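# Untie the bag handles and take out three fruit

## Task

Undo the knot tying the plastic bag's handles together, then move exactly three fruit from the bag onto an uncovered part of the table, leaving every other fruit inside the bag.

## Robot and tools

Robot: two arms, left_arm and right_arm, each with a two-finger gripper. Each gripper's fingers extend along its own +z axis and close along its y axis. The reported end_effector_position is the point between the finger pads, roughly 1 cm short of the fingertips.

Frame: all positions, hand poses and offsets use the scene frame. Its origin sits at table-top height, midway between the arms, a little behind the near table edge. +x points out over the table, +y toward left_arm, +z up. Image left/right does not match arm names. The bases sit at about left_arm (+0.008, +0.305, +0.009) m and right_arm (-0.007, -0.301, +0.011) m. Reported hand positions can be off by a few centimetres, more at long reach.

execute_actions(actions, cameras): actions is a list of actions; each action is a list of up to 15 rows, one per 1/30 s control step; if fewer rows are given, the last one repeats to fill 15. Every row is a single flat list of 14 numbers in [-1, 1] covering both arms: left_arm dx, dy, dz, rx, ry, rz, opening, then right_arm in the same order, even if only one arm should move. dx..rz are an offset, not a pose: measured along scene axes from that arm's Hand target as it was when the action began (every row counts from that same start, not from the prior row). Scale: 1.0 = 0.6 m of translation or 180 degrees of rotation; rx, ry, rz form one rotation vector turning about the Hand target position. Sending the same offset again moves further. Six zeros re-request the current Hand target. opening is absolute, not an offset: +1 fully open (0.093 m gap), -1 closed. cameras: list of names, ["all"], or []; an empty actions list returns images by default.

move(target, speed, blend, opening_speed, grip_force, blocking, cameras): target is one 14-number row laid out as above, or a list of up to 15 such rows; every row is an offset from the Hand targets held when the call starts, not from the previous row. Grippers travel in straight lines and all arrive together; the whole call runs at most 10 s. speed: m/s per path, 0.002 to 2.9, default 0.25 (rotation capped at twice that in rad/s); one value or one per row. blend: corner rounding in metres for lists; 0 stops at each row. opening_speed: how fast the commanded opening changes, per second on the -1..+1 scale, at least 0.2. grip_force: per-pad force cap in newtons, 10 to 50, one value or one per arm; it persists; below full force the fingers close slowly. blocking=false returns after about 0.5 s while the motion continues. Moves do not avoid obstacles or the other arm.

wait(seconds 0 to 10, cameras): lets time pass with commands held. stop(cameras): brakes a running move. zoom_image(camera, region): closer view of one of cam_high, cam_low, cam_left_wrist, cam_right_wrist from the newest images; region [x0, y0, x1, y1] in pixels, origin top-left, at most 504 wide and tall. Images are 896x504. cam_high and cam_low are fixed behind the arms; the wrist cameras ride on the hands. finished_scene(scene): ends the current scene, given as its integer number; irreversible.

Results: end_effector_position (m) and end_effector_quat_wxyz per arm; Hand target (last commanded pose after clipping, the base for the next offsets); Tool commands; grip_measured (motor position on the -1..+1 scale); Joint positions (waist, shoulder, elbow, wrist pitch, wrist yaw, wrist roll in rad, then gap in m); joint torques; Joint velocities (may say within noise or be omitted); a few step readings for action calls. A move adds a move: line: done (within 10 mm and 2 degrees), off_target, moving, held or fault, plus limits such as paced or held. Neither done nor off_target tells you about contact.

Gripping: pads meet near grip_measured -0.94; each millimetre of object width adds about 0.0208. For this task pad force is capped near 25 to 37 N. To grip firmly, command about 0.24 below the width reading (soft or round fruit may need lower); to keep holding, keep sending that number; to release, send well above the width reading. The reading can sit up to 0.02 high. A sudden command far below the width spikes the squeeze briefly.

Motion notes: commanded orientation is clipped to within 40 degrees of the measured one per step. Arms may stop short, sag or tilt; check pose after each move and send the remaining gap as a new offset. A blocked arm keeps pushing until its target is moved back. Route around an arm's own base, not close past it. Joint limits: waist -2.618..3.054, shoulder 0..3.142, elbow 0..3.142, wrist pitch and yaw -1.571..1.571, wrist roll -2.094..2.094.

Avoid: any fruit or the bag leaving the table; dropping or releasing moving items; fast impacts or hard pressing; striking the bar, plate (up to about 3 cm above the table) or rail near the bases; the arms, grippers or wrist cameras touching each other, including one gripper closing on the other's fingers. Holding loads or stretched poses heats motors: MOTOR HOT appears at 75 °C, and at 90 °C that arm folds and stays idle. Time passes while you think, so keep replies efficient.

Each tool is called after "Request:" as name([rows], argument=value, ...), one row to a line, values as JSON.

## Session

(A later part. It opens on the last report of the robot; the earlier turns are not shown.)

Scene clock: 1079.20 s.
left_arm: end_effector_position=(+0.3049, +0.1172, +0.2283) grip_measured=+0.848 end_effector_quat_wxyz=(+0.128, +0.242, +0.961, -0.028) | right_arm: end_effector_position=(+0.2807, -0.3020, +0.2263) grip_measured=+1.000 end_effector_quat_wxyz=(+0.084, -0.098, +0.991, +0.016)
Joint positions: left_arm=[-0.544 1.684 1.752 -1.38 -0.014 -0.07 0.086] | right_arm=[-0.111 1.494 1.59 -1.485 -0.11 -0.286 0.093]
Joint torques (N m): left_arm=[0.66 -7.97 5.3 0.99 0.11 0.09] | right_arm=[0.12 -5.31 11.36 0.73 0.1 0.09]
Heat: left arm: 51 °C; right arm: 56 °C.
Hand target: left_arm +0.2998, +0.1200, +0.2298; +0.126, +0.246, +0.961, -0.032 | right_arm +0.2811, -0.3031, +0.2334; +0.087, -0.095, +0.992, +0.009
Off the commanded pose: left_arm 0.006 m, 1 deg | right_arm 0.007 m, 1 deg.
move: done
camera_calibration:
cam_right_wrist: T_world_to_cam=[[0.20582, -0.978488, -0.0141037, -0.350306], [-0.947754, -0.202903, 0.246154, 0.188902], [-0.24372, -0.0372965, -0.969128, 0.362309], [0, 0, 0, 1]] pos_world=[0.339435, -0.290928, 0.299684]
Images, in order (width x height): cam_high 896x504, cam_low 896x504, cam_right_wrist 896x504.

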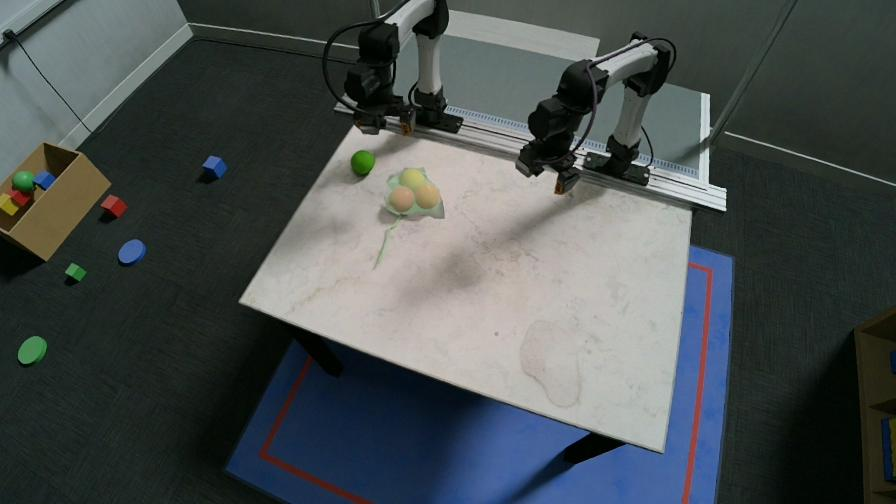

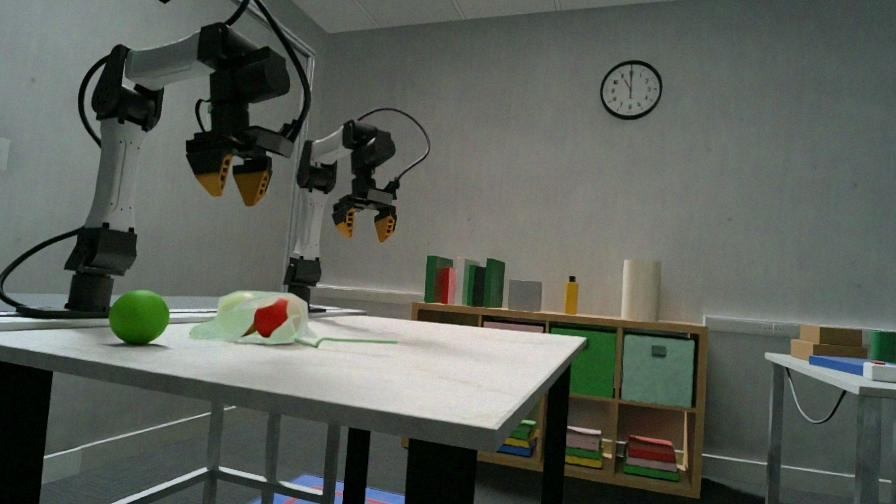

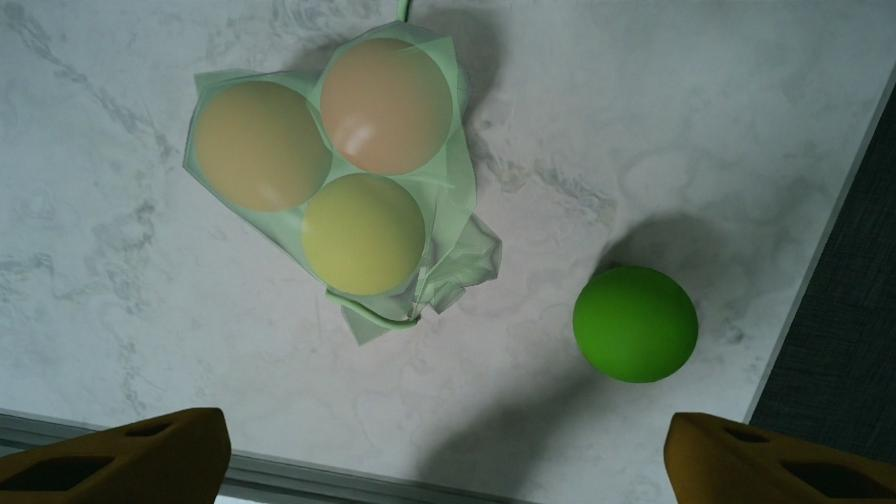

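Request:
move(target=[0,0,0,0,0,0,0.85,0.048,-0.02,-0.172,0.1391,-0.15,0.3444,-0.2], speed=0.25, cameras=["cam_low","cam_right_wrist"])

Request:
zoom_image(camera="cam_right_wrist", region=[200, 60, 700, 420])

Scene clock: 1258.53 s.
left_arm: end_effector_position=(+0.3049, +0.1172, +0.2283) grip_measured=+0.848 end_effector_quat_wxyz=(+0.128, +0.242, +0.961, -0.028) | right_arm: end_effector_position=(+0.3060, -0.3112, +0.1263) grip_measured=-0.199 end_effector_quat_wxyz=(+0.298, -0.567, +0.733, +0.231)
Joint positions: left_arm=[-0.544 1.684 1.752 -1.38 -0.014 -0.07 0.086] | right_arm=[-0.459 1.789 1.305 -1.279 -0.804 -1.856 0.036]
Joint torques (N m): left_arm=[0.65 -7.98 5.18 0.97 0.11 0.08] | right_arm=[-1.13 -6.39 10.39 -0.26 -0.6 -0.08]
Heat: left arm: 52 °C; right arm: 65 °C.
Hand target: left_arm +0.2998, +0.1200, +0.2298; +0.126, +0.246, +0.961, -0.032 | right_arm +0.3099, -0.3152, +0.1301; +0.304, -0.563, +0.733, +0.232
Off the commanded pose: left_arm 0.006 m, 1 deg | right_arm 0.007 m, 1 deg.
move: done
camera_calibration:
cam_right_wrist: T_world_to_cam=[[0.969599, -0.244622, 0.00615314, -0.373659], [-0.227514, -0.910474, -0.345361, -0.130253], [0.0900852, 0.333461, -0.93845, 0.280601], [0, 0, 0, 1]] pos_world=[0.307387, -0.303567, 0.220645]
Images, in order (width x height): cam_low 896x504, cam_right_wrist 896x504.

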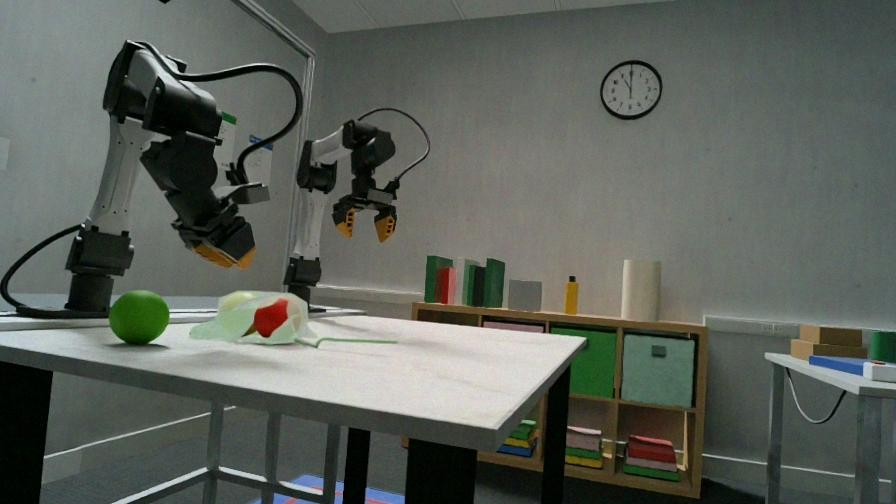

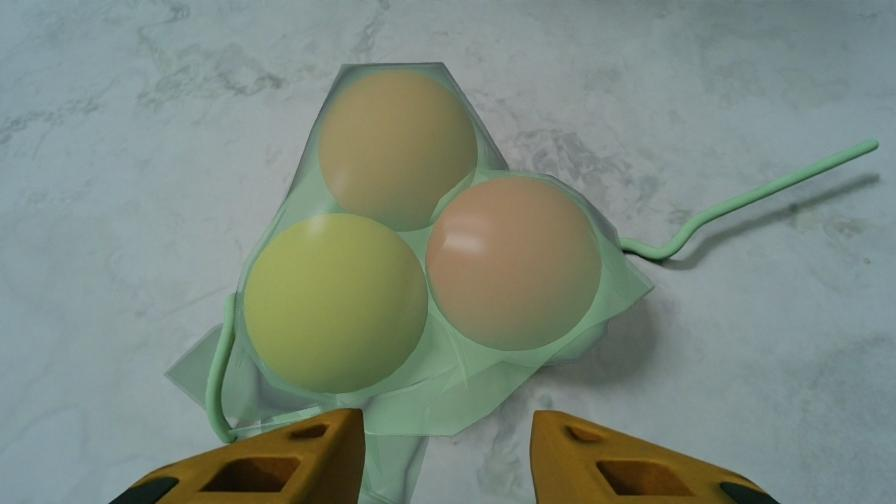

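Scaled by 1.008 from the camera's 896x504 image, which has a finer 1280x720 frame.

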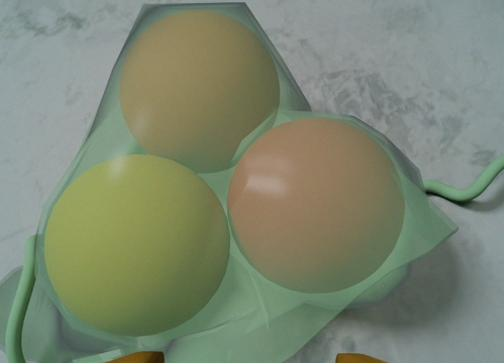

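Request:
move(target=[0,0,0,0,0,0,0.85,0.2285,0.1137,-0.03,-0.1312,0.1109,-0.2715,-0.3], speed=0.25, cameras=["cam_right_wrist"])

Scene clock: 1327.57 s.
left_arm: end_effector_position=(+0.3049, +0.1172, +0.2283) grip_measured=+0.848 end_effector_quat_wxyz=(+0.128, +0.242, +0.961, -0.028) | right_arm: end_effector_position=(+0.4436, -0.2445, +0.1114) grip_measured=-0.299 end_effector_quat_wxyz=(+0.132, -0.220, +0.966, +0.035)
Joint positions: left_arm=[-0.544 1.684 1.752 -1.38 -0.014 -0.07 0.086] | right_arm=[0.051 2.004 1.734 -1.019 -0.151 -0.363 0.031]
Joint torques (N m): left_arm=[0.62 -7.94 5.19 0.99 0.1 0.09] | right_arm=[-0.28 -8.96 12.33 0.95 0.05 0.05]
Heat: left arm: 52 °C; right arm: 63 °C.
Hand target: left_arm +0.2998, +0.1200, +0.2298; +0.126, +0.246, +0.961, -0.032 | right_arm +0.4471, -0.2471, +0.1122; +0.128, -0.214, +0.968, +0.028
Off the commanded pose: left_arm 0.006 m, 1 deg | right_arm 0.004 m, 1 deg.
move: done
camera_calibration:
cam_right_wrist: T_world_to_cam=[[0.442058, -0.896965, -0.00622129, -0.414926], [-0.887084, -0.438195, 0.145144, 0.310041], [-0.132915, -0.0586431, -0.989391, 0.240688], [0, 0, 0, 1]] pos_world=[0.490445, -0.222201, 0.190552]
Images, in order (width x height): cam_right_wrist 896x504.

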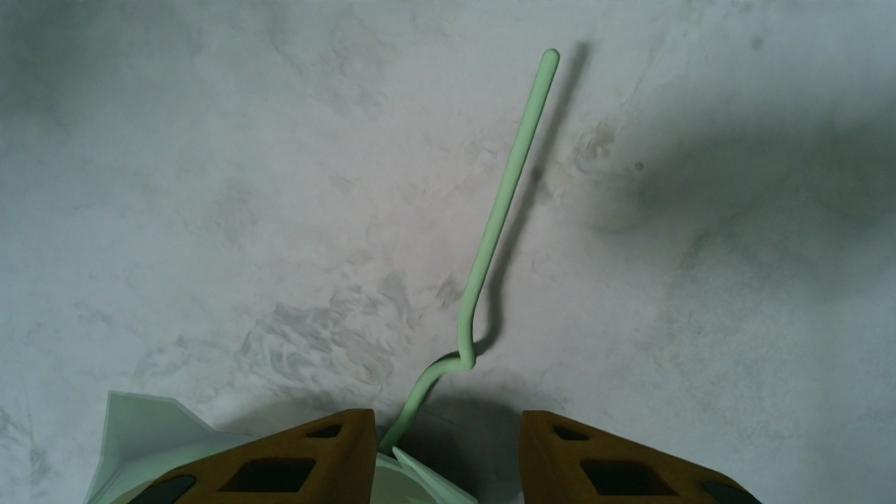

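Request:
move([
  [0,0,0,0,0,0,0.85,0.005,-0.014,-0.1,0,0,0,-0.3],
  [0,0,0,0,0,0,0.85,0.005,-0.014,-0.162,0,0,0,-0.3],
], speed=[0.15,0.06], cameras=["cam_right_wrist","cam_low"])

Scene clock: 1340.10 s.
left_arm: end_effector_position=(+0.3049, +0.1172, +0.2283) grip_measured=+0.848 end_effector_quat_wxyz=(+0.128, +0.242, +0.961, -0.028) | right_arm: end_effector_position=(+0.4520, -0.2488, +0.0257) grip_measured=-0.299 end_effector_quat_wxyz=(+0.136, -0.219, +0.966, +0.034)
Joint positions: left_arm=[-0.544 1.684 1.752 -1.38 -0.014 -0.07 0.086] | right_arm=[0.049 2.101 1.53 -0.712 -0.151 -0.363 0.031]
Joint torques (N m): left_arm=[0.62 -7.88 5.27 0.99 0.1 0.06] | right_arm=[-0.84 -9.68 7.01 1.42 0.01 -0.06]
Heat: left arm: 52 °C; right arm: 63 °C.
Hand target: left_arm +0.2998, +0.1200, +0.2298; +0.126, +0.246, +0.961, -0.032 | right_arm +0.4500, -0.2553, +0.0149; +0.128, -0.215, +0.968, +0.029
Off the commanded pose: left_arm 0.006 m, 1 deg | right_arm 0.013 m, 1 deg.
move: off_target (right_arm)
camera_calibration:
cam_right_wrist: T_world_to_cam=[[0.43962, -0.898176, -0.00374131, -0.422305], [-0.889215, -0.435814, 0.139149, 0.329696], [-0.126611, -0.0578458, -0.990264, 0.154203], [0, 0, 0, 1]] pos_world=[0.498348, -0.226698, 0.105245]
Images, in order (width x height): cam_low 896x504, cam_right_wrist 896x504.

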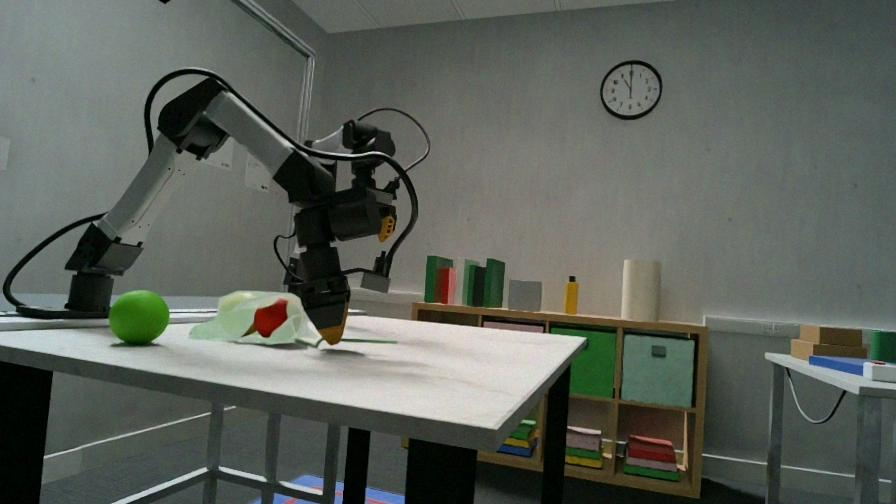

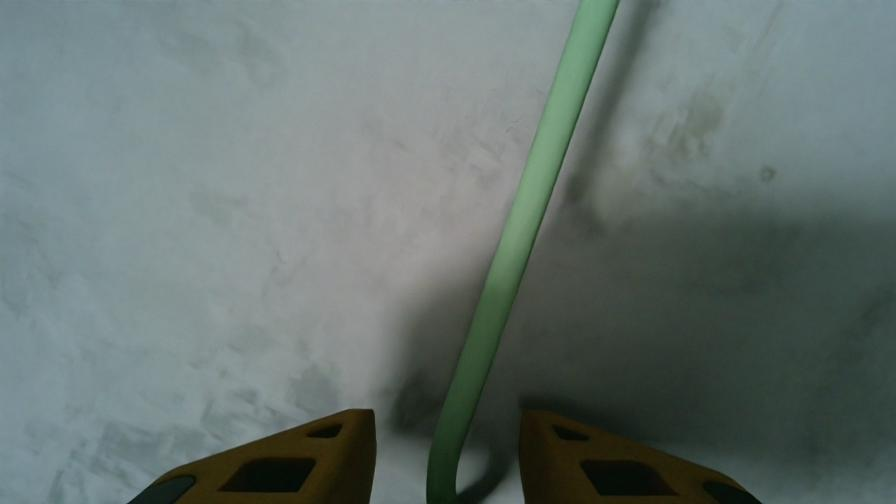

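Request:
move([
  [0,0,0,0,0,0,0.85,0,0,-0.012,0,0,0,-0.3],
  [0,0,0,0,0,0,0.85,0,0,-0.012,0,0,0,-1],
], speed=0.06, opening_speed=0.6, cameras=["cam_right_wrist","cam_low"])

Scene clock: 1348.83 s.
left_arm: end_effector_position=(+0.3049, +0.1172, +0.2283) grip_measured=+0.848 end_effector_quat_wxyz=(+0.128, +0.242, +0.961, -0.028) | right_arm: end_effector_position=(+0.4527, -0.2491, +0.0195) grip_measured=-0.915 end_effector_quat_wxyz=(+0.137, -0.219, +0.966, +0.034)
Joint positions: left_arm=[-0.544 1.684 1.752 -1.38 -0.014 -0.07 0.086] | right_arm=[0.049 2.11 1.517 -0.687 -0.151 -0.363 0.001]
Joint torques (N m): left_arm=[0.61 -7.98 5.2 0.98 0.11 0.08] | right_arm=[-0.83 -9.47 6.84 1.38 0.03 -0.01]
Heat: left arm: 52 °C; right arm: 61 °C.
Hand target: left_arm +0.2998, +0.1200, +0.2298; +0.126, +0.246, +0.961, -0.032 | right_arm +0.4500, -0.2553, +0.0077; +0.127, -0.215, +0.968, +0.029
Off the commanded pose: left_arm 0.006 m, 1 deg | right_arm 0.014 m, 1 deg.
move: off_target (right_arm); target 2's new opening was sent with right_arm's hand 0.014 m and 1 deg from that target
camera_calibration:
cam_right_wrist: T_world_to_cam=[[0.439728, -0.898127, -0.002649, -0.422835], [-0.889541, -0.435928, 0.136687, 0.331197], [-0.123917, -0.0577486, -0.990611, 0.146912], [0, 0, 0, 1]] pos_world=[0.498751, -0.226898, 0.0991421]
Images, in order (width x height): cam_low 896x504, cam_right_wrist 896x504.

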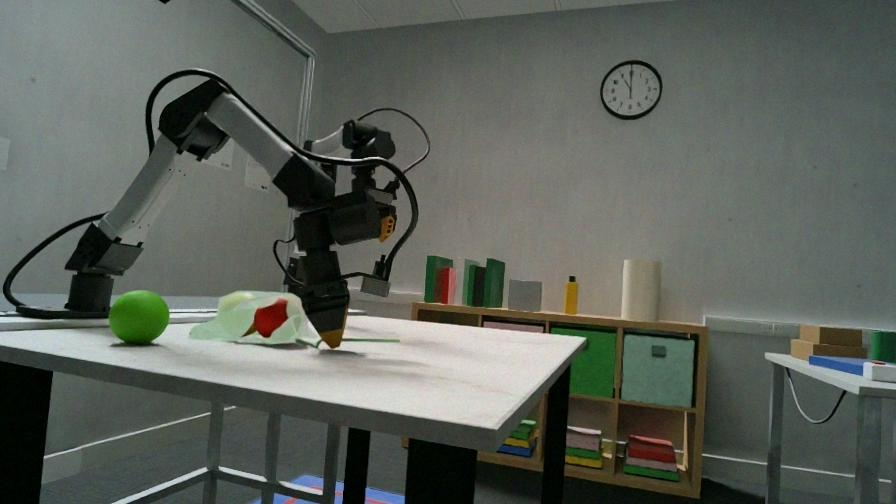

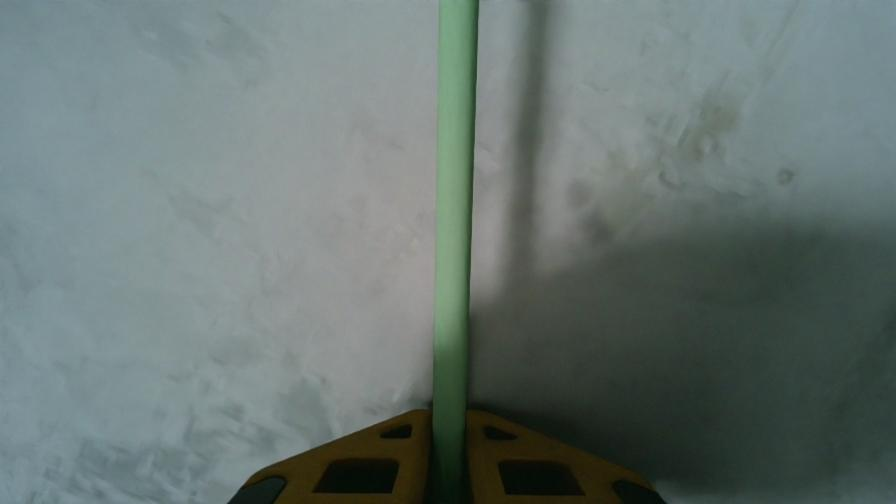

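Request:
move([
  [0,0,0,0,0,0,0.85,-0.02,0.02,0.15,0,0,0,-1],
  [0,0,0,0,0,0,0.85,-0.06,0.09,0.22,0,0,0,-1],
], speed=0.1, blend=0.02, cameras=["cam_right_wrist","cam_low","cam_high"])

Request:
zoom_image(camera="cam_low", region=[170, 230, 370, 370])

Scene clock: 1358.20 s.
left_arm: end_effector_position=(+0.3049, +0.1172, +0.2283) grip_measured=+0.848 end_effector_quat_wxyz=(+0.128, +0.242, +0.961, -0.028) | right_arm: end_effector_position=(+0.4109, -0.2003, +0.1159) grip_measured=-0.915 end_effector_quat_wxyz=(+0.105, -0.218, +0.970, +0.036)
Joint positions: left_arm=[-0.544 1.684 1.752 -1.38 -0.014 -0.07 0.086] | right_arm=[0.173 1.94 1.679 -1.067 -0.116 -0.245 0.001]
Joint torques (N m): left_arm=[0.65 -7.94 5.19 0.99 0.09 0.08] | right_arm=[-0.16 -13.67 11.96 0.85 0.11 0.09]
Heat: left arm: 52 °C; right arm: 61 °C.
Hand target: left_arm +0.2998, +0.1200, +0.2298; +0.126, +0.246, +0.961, -0.032 | right_arm +0.4140, -0.2013, +0.1397; +0.128, -0.215, +0.968, +0.029
Off the commanded pose: left_arm 0.006 m, 1 deg | right_arm 0.024 m, 3 deg.
move: off_target (right_arm)
camera_calibration:
cam_right_wrist: T_world_to_cam=[[0.438965, -0.898244, -0.0216306, -0.358043], [-0.878801, -0.434228, 0.197873, 0.291029], [-0.187131, -0.0678503, -0.979989, 0.262809], [0, 0, 0, 1]] pos_world=[0.462104, -0.177405, 0.192218]
Images, in order (width x height): cam_high 896x504, cam_low 896x504, cam_right_wrist 896x504.

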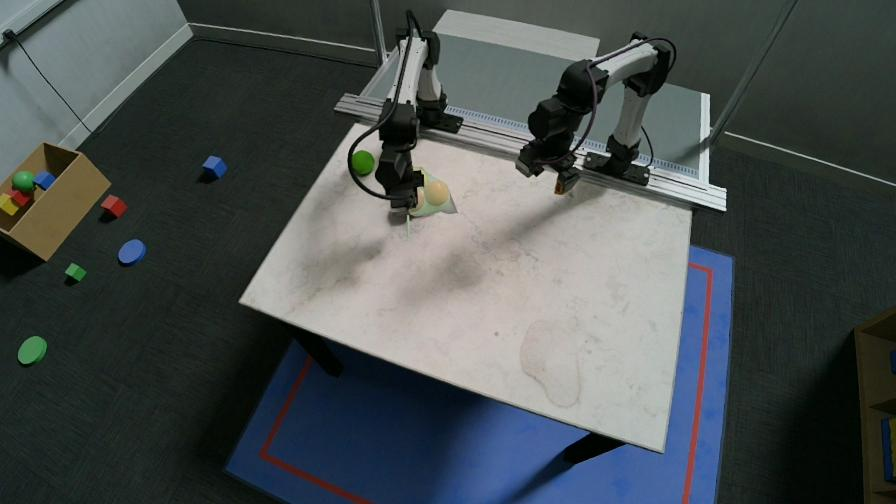

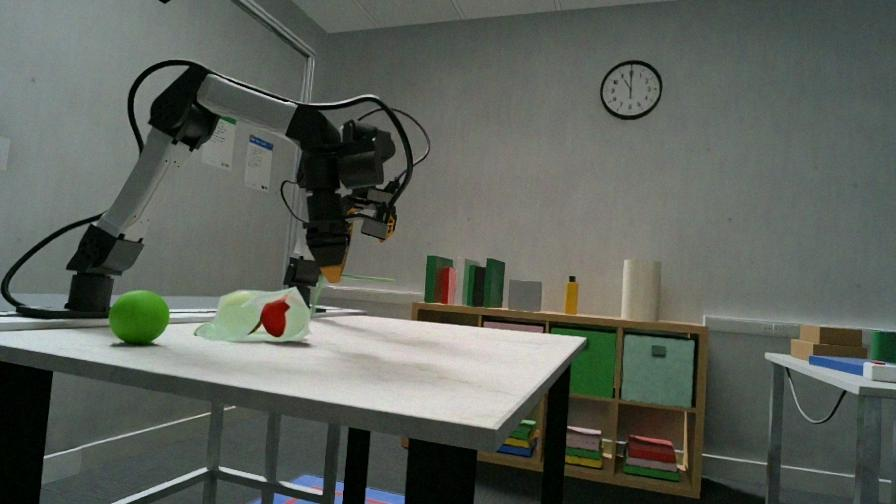

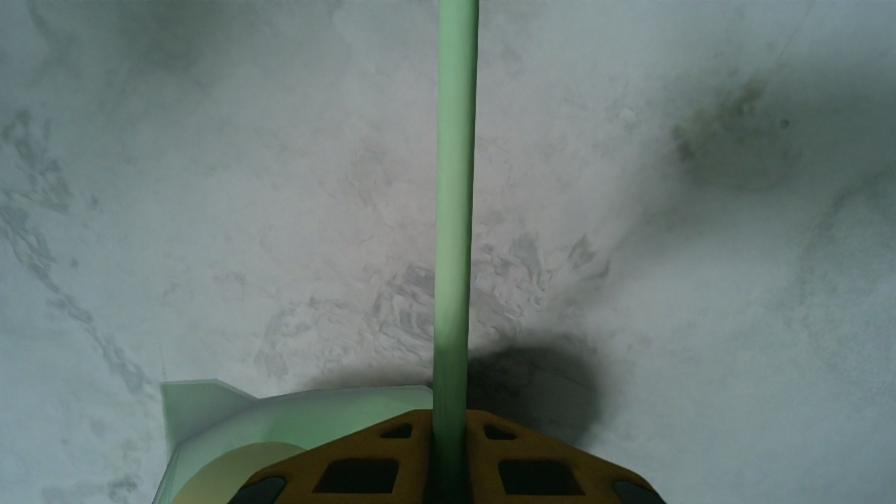

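Scaled by 2.520 from the camera's 896x504 image, which has a finer 1280x720 frame.

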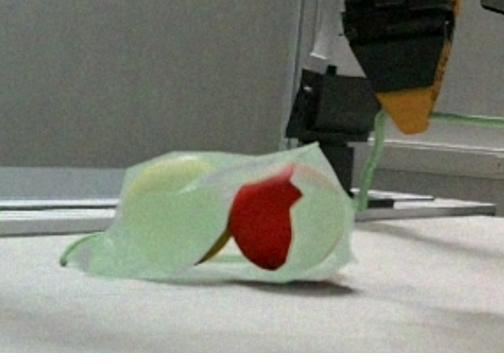

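Request:
move([
  [0,0,0,0,0,0,0.85,-0.02,0.08,0.1,0,0,0,-1],
], speed=0.08, cameras=["cam_right_wrist","cam_low","cam_high"])

Request:
zoom_image(camera="cam_low", region=[170, 230, 370, 370])

Scene clock: 1367.67 s.
left_arm: end_effector_position=(+0.3049, +0.1172, +0.2283) grip_measured=+0.848 end_effector_quat_wxyz=(+0.128, +0.242, +0.961, -0.028) | right_arm: end_effector_position=(+0.4011, -0.1522, +0.1909) grip_measured=-0.915 end_effector_quat_wxyz=(+0.122, -0.219, +0.968, +0.034)
Joint positions: left_arm=[-0.544 1.684 1.752 -1.38 -0.014 -0.07 0.086] | right_arm=[0.296 1.94 1.977 -1.32 -0.08 -0.125 0.001]
Joint torques (N m): left_arm=[0.62 -7.92 5.22 1 0.11 0.08] | right_arm=[0.05 -9.96 11.88 0.93 0.11 0.07]
Heat: left arm: 52 °C; right arm: 63 °C.
Hand target: left_arm +0.2998, +0.1200, +0.2298; +0.126, +0.246, +0.961, -0.032 | right_arm +0.4019, -0.1533, +0.1997; +0.127, -0.215, +0.968, +0.028
Off the commanded pose: left_arm 0.006 m, 1 deg | right_arm 0.009 m, 1 deg.
move: done
camera_calibration:
cam_right_wrist: T_world_to_cam=[[0.439466, -0.898195, -0.0107627, -0.311109], [-0.88506, -0.435024, 0.165597, 0.297026], [-0.153421, -0.0632488, -0.986135, 0.326033], [0, 0, 0, 1]] pos_world=[0.449628, -0.129602, 0.268978]
Images, in order (width x height): cam_high 896x504, cam_low 896x504, cam_right_wrist 896x504.

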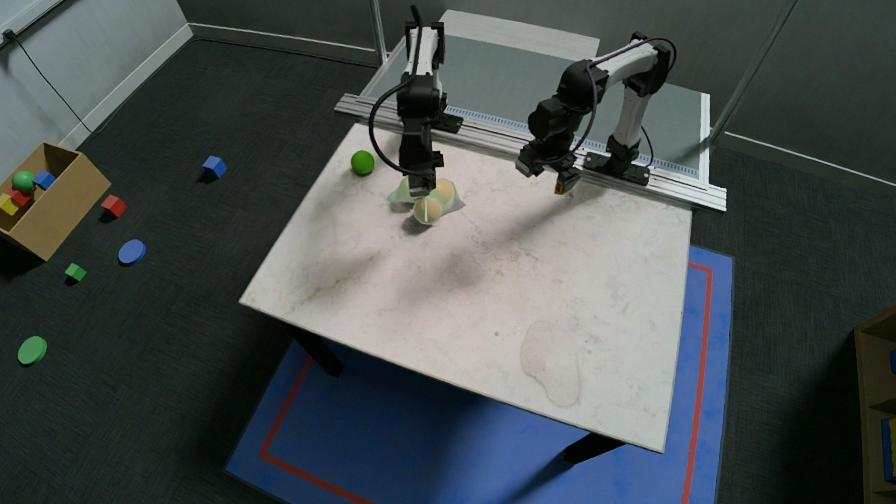

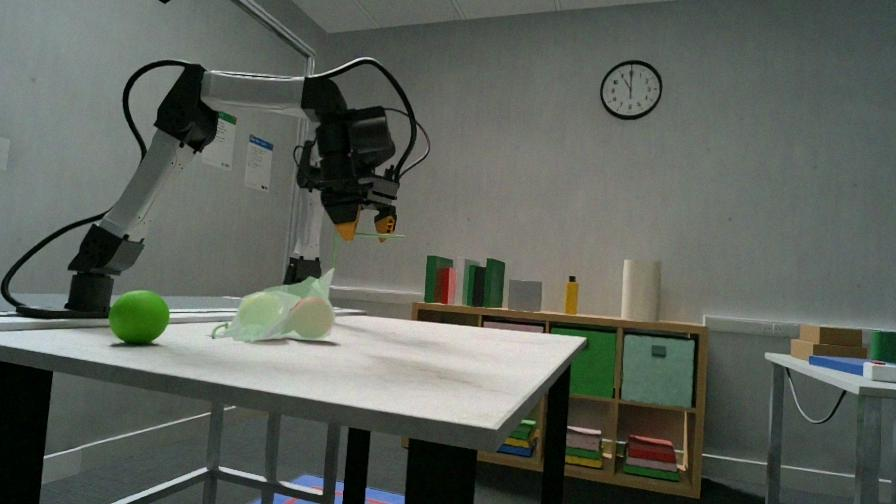

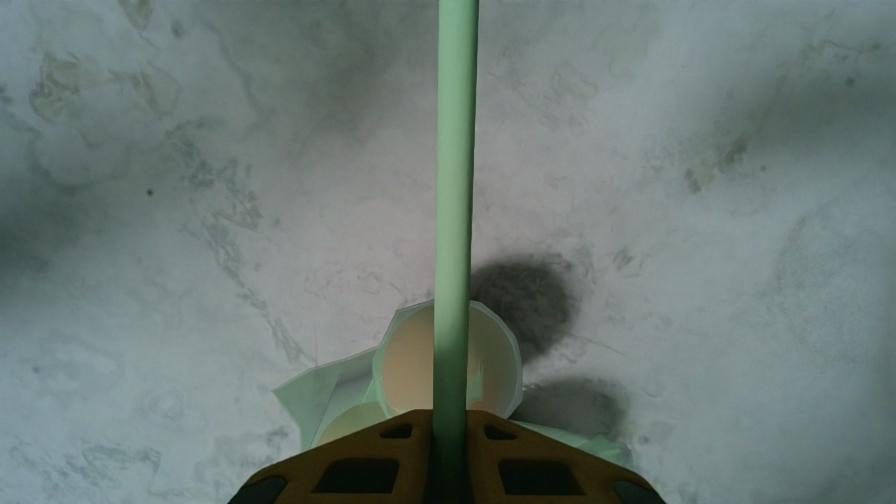

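Scaled by 2.520 from the camera's 896x504 image, which has a finer 1280x720 frame.

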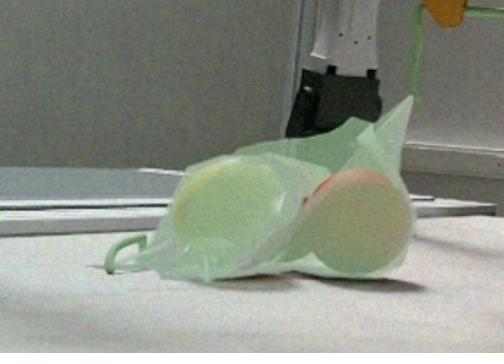

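Request:
move([
  [0.029,-0.25,-0.05,-0.2166,-0.2212,-0.1602,0.85,0,0,0.0,0,0,0,-1],
], speed=0.25, cameras=["cam_left_wrist"])

Request:
zoom_image(camera="cam_left_wrist", region=[250, 100, 750, 420])

Scene clock: 1391.17 s.
left_arm: end_effector_position=(+0.3205, -0.0290, +0.2123) grip_measured=+0.848 end_effector_quat_wxyz=(+0.508, +0.401, +0.706, -0.287) | right_arm: end_effector_position=(+0.4010, -0.1522, +0.1908) grip_measured=-0.915 end_effector_quat_wxyz=(+0.122, -0.218, +0.968, +0.034)
Joint positions: left_arm=[-0.677 1.498 0.868 0.291 0.32 0.101 0.086] | right_arm=[0.296 1.94 1.977 -1.32 -0.08 -0.124 0.001]
Joint torques (N m): left_arm=[0.03 -4.94 6.17 2.42 0.2 0.06] | right_arm=[-0.02 -9.96 11.88 0.92 0.1 0.1]
Heat: left arm: 52 °C; right arm: 66 °C.
Hand target: left_arm +0.3173, -0.0299, +0.1998; +0.497, +0.409, +0.709, -0.287 | right_arm +0.4020, -0.1533, +0.1997; +0.127, -0.215, +0.968, +0.029
Off the commanded pose: left_arm 0.013 m, 2 deg | right_arm 0.009 m, 1 deg.
move: off_target (left_arm)
camera_calibration:
cam_left_wrist: T_world_to_cam=[[-0.86228, -0.506398, -0.00588604, 0.262218], [-0.342554, 0.591772, -0.729701, 0.321589], [0.373002, -0.62719, -0.683741, 0.0964076], [0, 0, 0, 1]] pos_world=[0.300306, 0.00294531, 0.302125]
Images, in order (width x height): cam_left_wrist 896x504.

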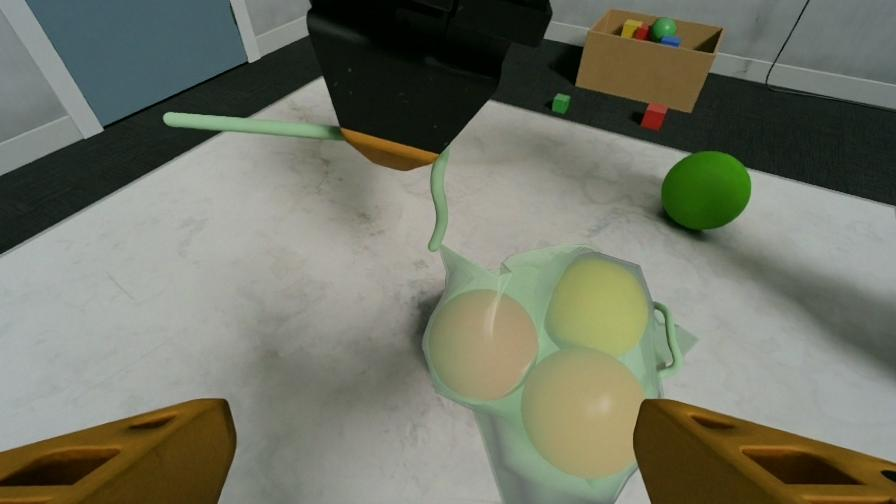

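Scaled by 1.008 from the camera's 896x504 image, which has a finer 1280x720 frame.

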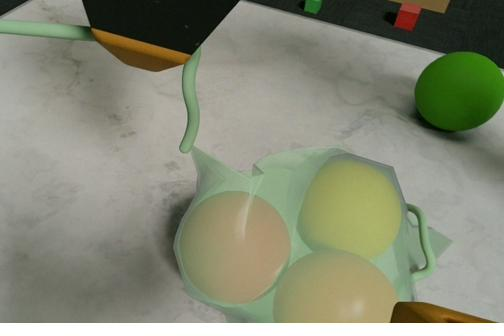

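Request:
move([
  [0.0,0.0,0.0,0,0,0,0.85,0.03,-0.06,0.0,0,0,0,-1],
], speed=0.1, cameras=["cam_left_wrist","cam_low"])

Request:
zoom_image(camera="cam_left_wrist", region=[350, 200, 750, 440])

Request:
zoom_image(camera="cam_low", region=[170, 210, 390, 370])

Scene clock: 1459.43 s.
left_arm: end_effector_position=(+0.3206, -0.0290, +0.2125) grip_measured=+0.848 end_effector_quat_wxyz=(+0.508, +0.401, +0.706, -0.287) | right_arm: end_effector_position=(+0.4180, -0.1887, +0.1970) grip_measured=-0.915 end_effector_quat_wxyz=(+0.129, -0.213, +0.968, +0.025)
Joint positions: left_arm=[-0.677 1.498 0.868 0.292 0.32 0.101 0.086] | right_arm=[0.201 1.965 2.031 -1.342 -0.086 -0.207 0.001]
Joint torques (N m): left_arm=[-0.01 -4.93 6.16 2.41 0.19 0.06] | right_arm=[-0.66 -8.61 11.86 0.95 -0.15 -0.09]
Heat: left arm: 45 °C; right arm: 69 °C.
Hand target: left_arm +0.3174, -0.0299, +0.1999; +0.497, +0.409, +0.709, -0.287 | right_arm +0.4200, -0.1894, +0.1997; +0.127, -0.214, +0.968, +0.029
Off the commanded pose: left_arm 0.013 m, 2 deg | right_arm 0.003 m, 1 deg.
move: off_target (left_arm)
camera_calibration:
cam_left_wrist: T_world_to_cam=[[-0.862286, -0.506383, -0.00618535, 0.26231], [-0.342101, 0.59146, -0.730165, 0.321665], [0.373402, -0.627495, -0.683243, 0.0962062], [0, 0, 0, 1]] pos_world=[0.300305, 0.00294616, 0.302223]
Images, in order (width x height): cam_low 896x504, cam_left_wrist 896x504.

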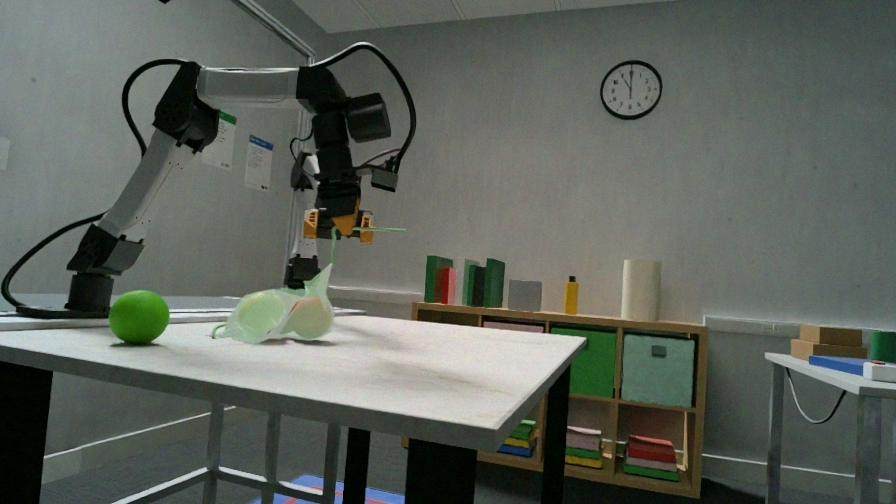

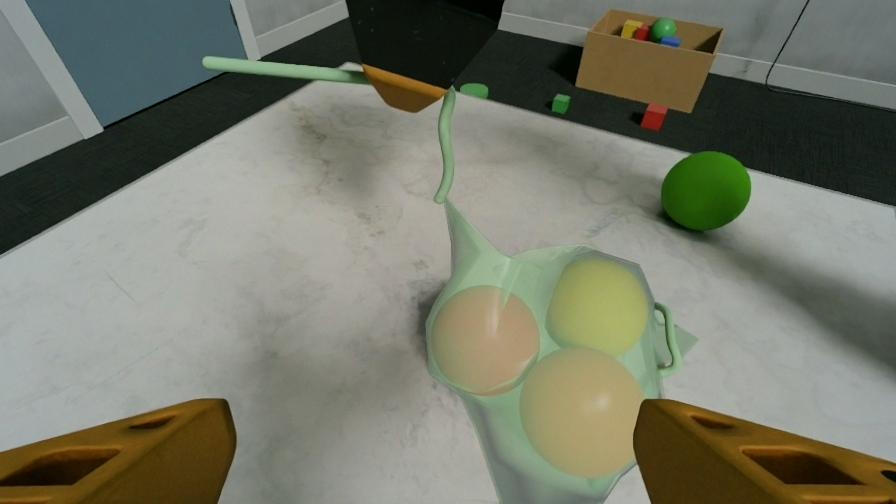

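Scaled by 1.260 from the camera's 896x504 image, which has a finer 1280x720 frame.

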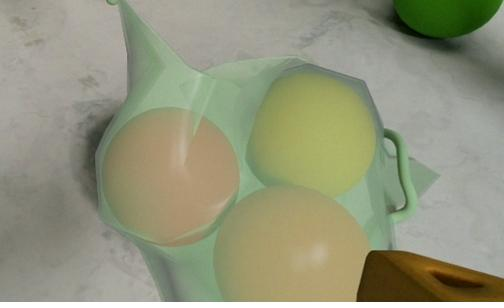

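Scaled by 2.291 from the camera's 896x504 image, which has a finer 1280x720 frame.

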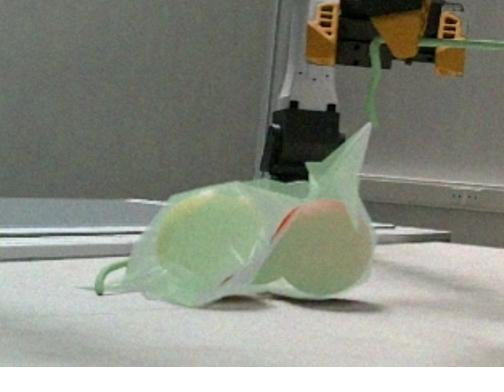

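Request:
move([
  [-0.16,-0.272,-0.15,0.1496,0.0745,-0.0381,-0.35,0,0,0.0,0,0,0,-1],
], speed=0.2, cameras=["cam_left_wrist"])

Scene clock: 1565.43 s.
left_arm: end_effector_position=(+0.2176, -0.1933, +0.1159) grip_measured=-0.348 end_effector_quat_wxyz=(+0.292, +0.523, +0.775, -0.199) | right_arm: end_effector_position=(+0.4179, -0.1888, +0.1970) grip_measured=-0.915 end_effector_quat_wxyz=(+0.129, -0.213, +0.968, +0.025)
Joint positions: left_arm=[-1.142 2.02 1.536 -0.36 0.028 0.01 0.028] | right_arm=[0.201 1.965 2.031 -1.342 -0.086 -0.208 0.001]
Joint torques (N m): left_arm=[0.47 -8.05 9.2 1.69 -0.1 -0.13] | right_arm=[-0.66 -8.61 12.04 0.99 -0.12 -0.07]
Heat: left arm: 47 °C; right arm: 65 °C.
Hand target: left_arm +0.2213, -0.1932, +0.1099; +0.285, +0.519, +0.784, -0.189 | right_arm +0.4200, -0.1894, +0.1997; +0.128, -0.215, +0.968, +0.029
Off the commanded pose: left_arm 0.007 m, 2 deg | right_arm 0.003 m, 1 deg.
move: done
camera_calibration:
cam_left_wrist: T_world_to_cam=[[-0.930578, -0.366077, 0.0035233, 0.13055], [-0.351367, 0.890401, -0.289358, 0.321861], [0.10279, -0.270508, -0.957215, 0.125319], [0, 0, 0, 1]] pos_world=[0.221697, -0.204894, 0.212631]
Images, in order (width x height): cam_left_wrist 896x504.

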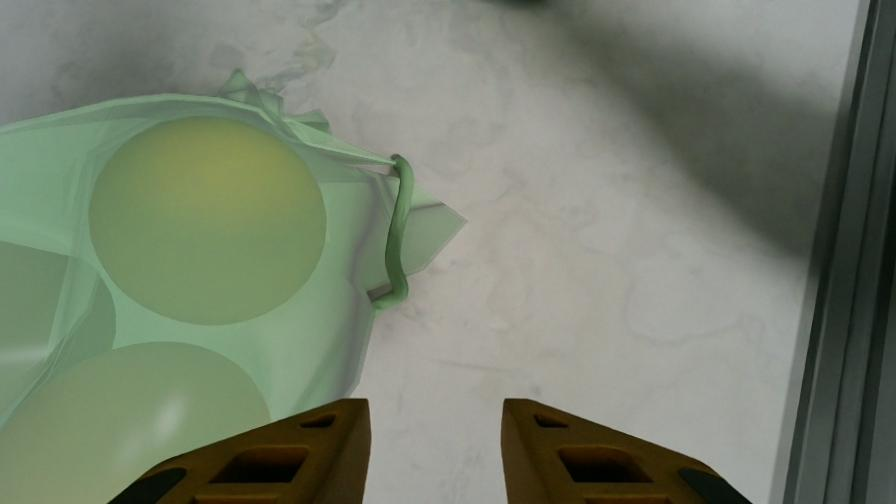

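Request:
move([
  [0.077,-0.123,-0.16,0,0,0,-0.35,0,0,0.0,0,0,0,-1],
], speed=0.08, cameras=["cam_left_wrist"])

Scene clock: 1588.03 s.
left_arm: end_effector_position=(+0.2641, -0.2718, +0.0338) grip_measured=-0.348 end_effector_quat_wxyz=(+0.302, +0.515, +0.777, -0.201) | right_arm: end_effector_position=(+0.4177, -0.1888, +0.1970) grip_measured=-0.915 end_effector_quat_wxyz=(+0.129, -0.213, +0.968, +0.025)
Joint positions: left_arm=[-1.125 2.464 1.926 -0.287 0.028 0.01 0.028] | right_arm=[0.201 1.965 2.031 -1.343 -0.086 -0.208 0.001]
Joint torques (N m): left_arm=[0.92 -9.46 8.47 1.75 0.05 0.06] | right_arm=[-0.61 -8.57 11.96 0.95 -0.14 -0.06]
Heat: left arm: 48 °C; right arm: 65 °C.
Hand target: left_arm +0.2675, -0.2668, +0.0137; +0.285, +0.519, +0.784, -0.189 | right_arm +0.4200, -0.1894, +0.1997; +0.127, -0.215, +0.968, +0.029
Off the commanded pose: left_arm 0.021 m, 3 deg | right_arm 0.004 m, 0 deg.
move: off_target (left_arm)
camera_calibration:
cam_left_wrist: T_world_to_cam=[[-0.924411, -0.381388, 0.00280407, 0.13959], [-0.363588, 0.878998, -0.30849, 0.385083], [0.11519, -0.286191, -0.951223, 0.0129408], [0, 0, 0, 1]] pos_world=[0.267559, -0.281546, 0.130713]
Images, in order (width x height): cam_left_wrist 896x504.

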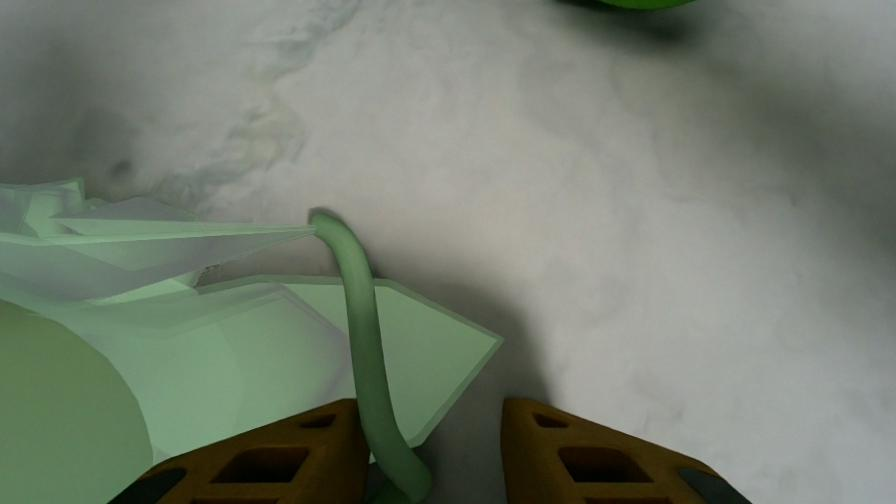

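Request:
move([
  [0.0,0.0,0.025,0,0,0,-0.35,0,0,0.0,0,0,0,-1],
  [0.024,-0.006,0.025,0,0,0,-0.35,0,0,0.0,0,0,0,-1],
  [0.024,-0.006,-0.02,0,0,0,-0.35,0,0,0.0,0,0,0,-1],
], speed=0.08, cameras=["cam_left_wrist"])

Scene clock: 1599.20 s.
left_arm: end_effector_position=(+0.2845, -0.2803, +0.0339) grip_measured=-0.348 end_effector_quat_wxyz=(+0.312, +0.510, +0.775, -0.204) | right_arm: end_effector_position=(+0.4177, -0.1888, +0.1970) grip_measured=-0.915 end_effector_quat_wxyz=(+0.129, -0.213, +0.968, +0.025)
Joint positions: left_arm=[-1.099 2.525 2.027 -0.304 0.037 0.025 0.028] | right_arm=[0.201 1.965 2.031 -1.343 -0.086 -0.208 0.001]
Joint torques (N m): left_arm=[0.64 -10 5.63 1.84 0.12 0.06] | right_arm=[-0.7 -8.62 11.89 0.96 -0.18 -0.06]
Heat: left arm: 51 °C; right arm: 65 °C.
Hand target: left_arm +0.2819, -0.2705, +0.0018; +0.285, +0.519, +0.784, -0.189 | right_arm +0.4200, -0.1894, +0.1997; +0.127, -0.215, +0.968, +0.029
Off the commanded pose: left_arm 0.034 m, 4 deg | right_arm 0.004 m, 0 deg.
move: off_target (left_arm)
camera_calibration:
cam_left_wrist: T_world_to_cam=[[-0.92127, -0.38892, -0.00171541, 0.152336], [-0.366731, 0.87016, -0.329134, 0.399164], [0.129499, -0.302592, -0.944282, -0.00068521], [0, 0, 0, 1]] pos_world=[0.286817, -0.288298, 0.130993]
Images, in order (width x height): cam_left_wrist 896x504.

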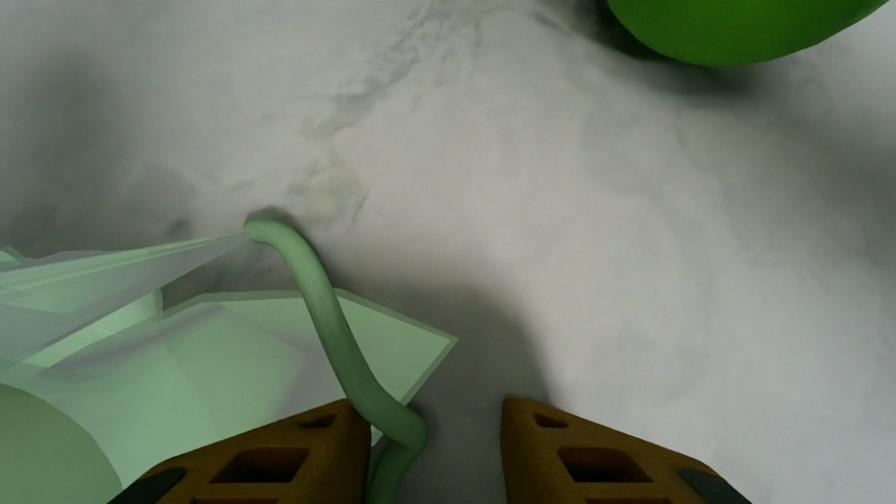

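Request:
move([
  [0.0,-0.01,0.045,0,0,0,-0.35,0,0,0.0,0,0,0,-1],
  [0.0,-0.01,0.045,0,0,0,-1,0,0,0.0,0,0,0,-1],
], speed=0.08, opening_speed=0.6, cameras=["cam_left_wrist","cam_low"])

Scene clock: 1613.60 s.
left_arm: end_effector_position=(+0.2830, -0.2774, +0.0410) grip_measured=-0.979 end_effector_quat_wxyz=(+0.298, +0.513, +0.781, -0.195) | right_arm: end_effector_position=(+0.4177, -0.1888, +0.1970) grip_measured=-0.915 end_effector_quat_wxyz=(+0.129, -0.213, +0.968, +0.025)
Joint positions: left_arm=[-1.099 2.525 2.08 -0.393 0.037 0.025 0] | right_arm=[0.201 1.965 2.031 -1.343 -0.086 -0.208 0.001]
Joint torques (N m): left_arm=[0.25 -10.47 9.09 1.68 0.07 0.02] | right_arm=[-0.76 -8.55 11.88 0.95 -0.11 -0.05]
Heat: left arm: 54 °C; right arm: 65 °C.
Hand target: left_arm +0.2819, -0.2765, +0.0288; +0.285, +0.519, +0.784, -0.189 | right_arm +0.4200, -0.1894, +0.1997; +0.127, -0.215, +0.968, +0.029
Off the commanded pose: left_arm 0.012 m, 2 deg | right_arm 0.004 m, 0 deg.
move: off_target (left_arm); target 2's new opening was sent with left_arm's hand 0.012 m and 2 deg from that target
camera_calibration:
cam_left_wrist: T_world_to_cam=[[-0.921133, -0.389248, 0.0000942595, 0.15193], [-0.371944, 0.880112, -0.295059, 0.401233], [0.114768, -0.271823, -0.955479, 0.0202551], [0, 0, 0, 1]] pos_world=[0.286859, -0.288486, 0.137726]
Images, in order (width x height): cam_low 896x504, cam_left_wrist 896x504.

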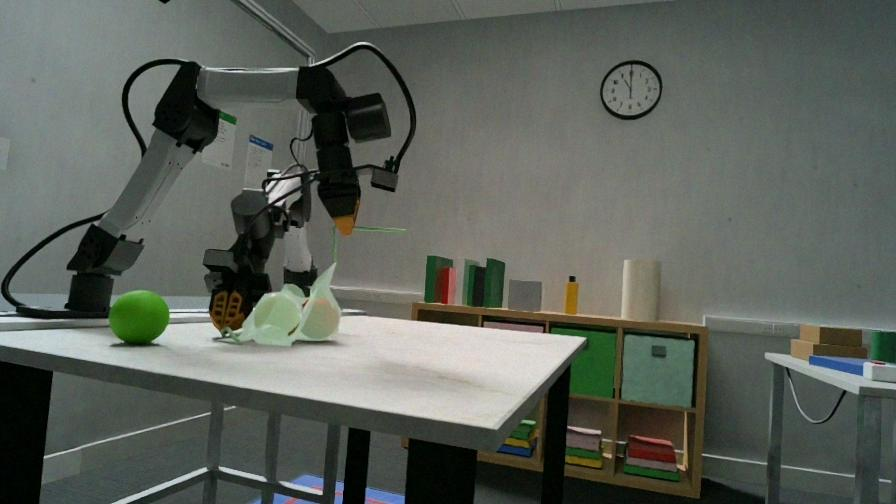

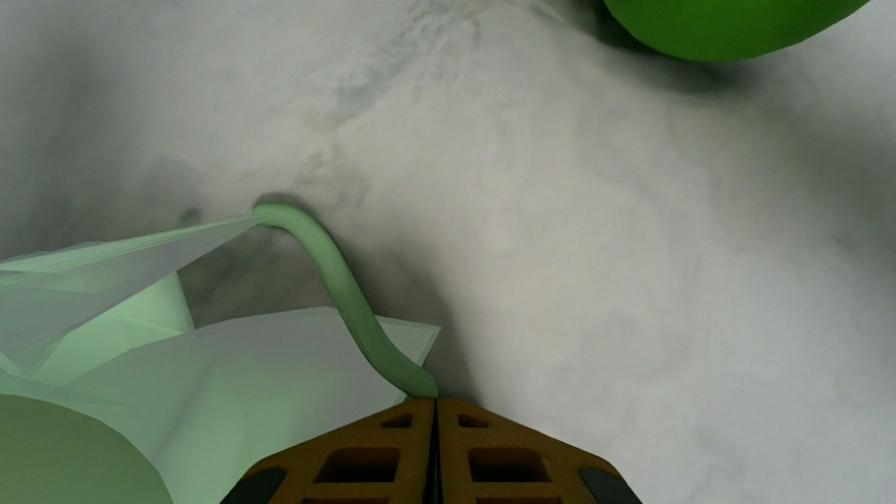

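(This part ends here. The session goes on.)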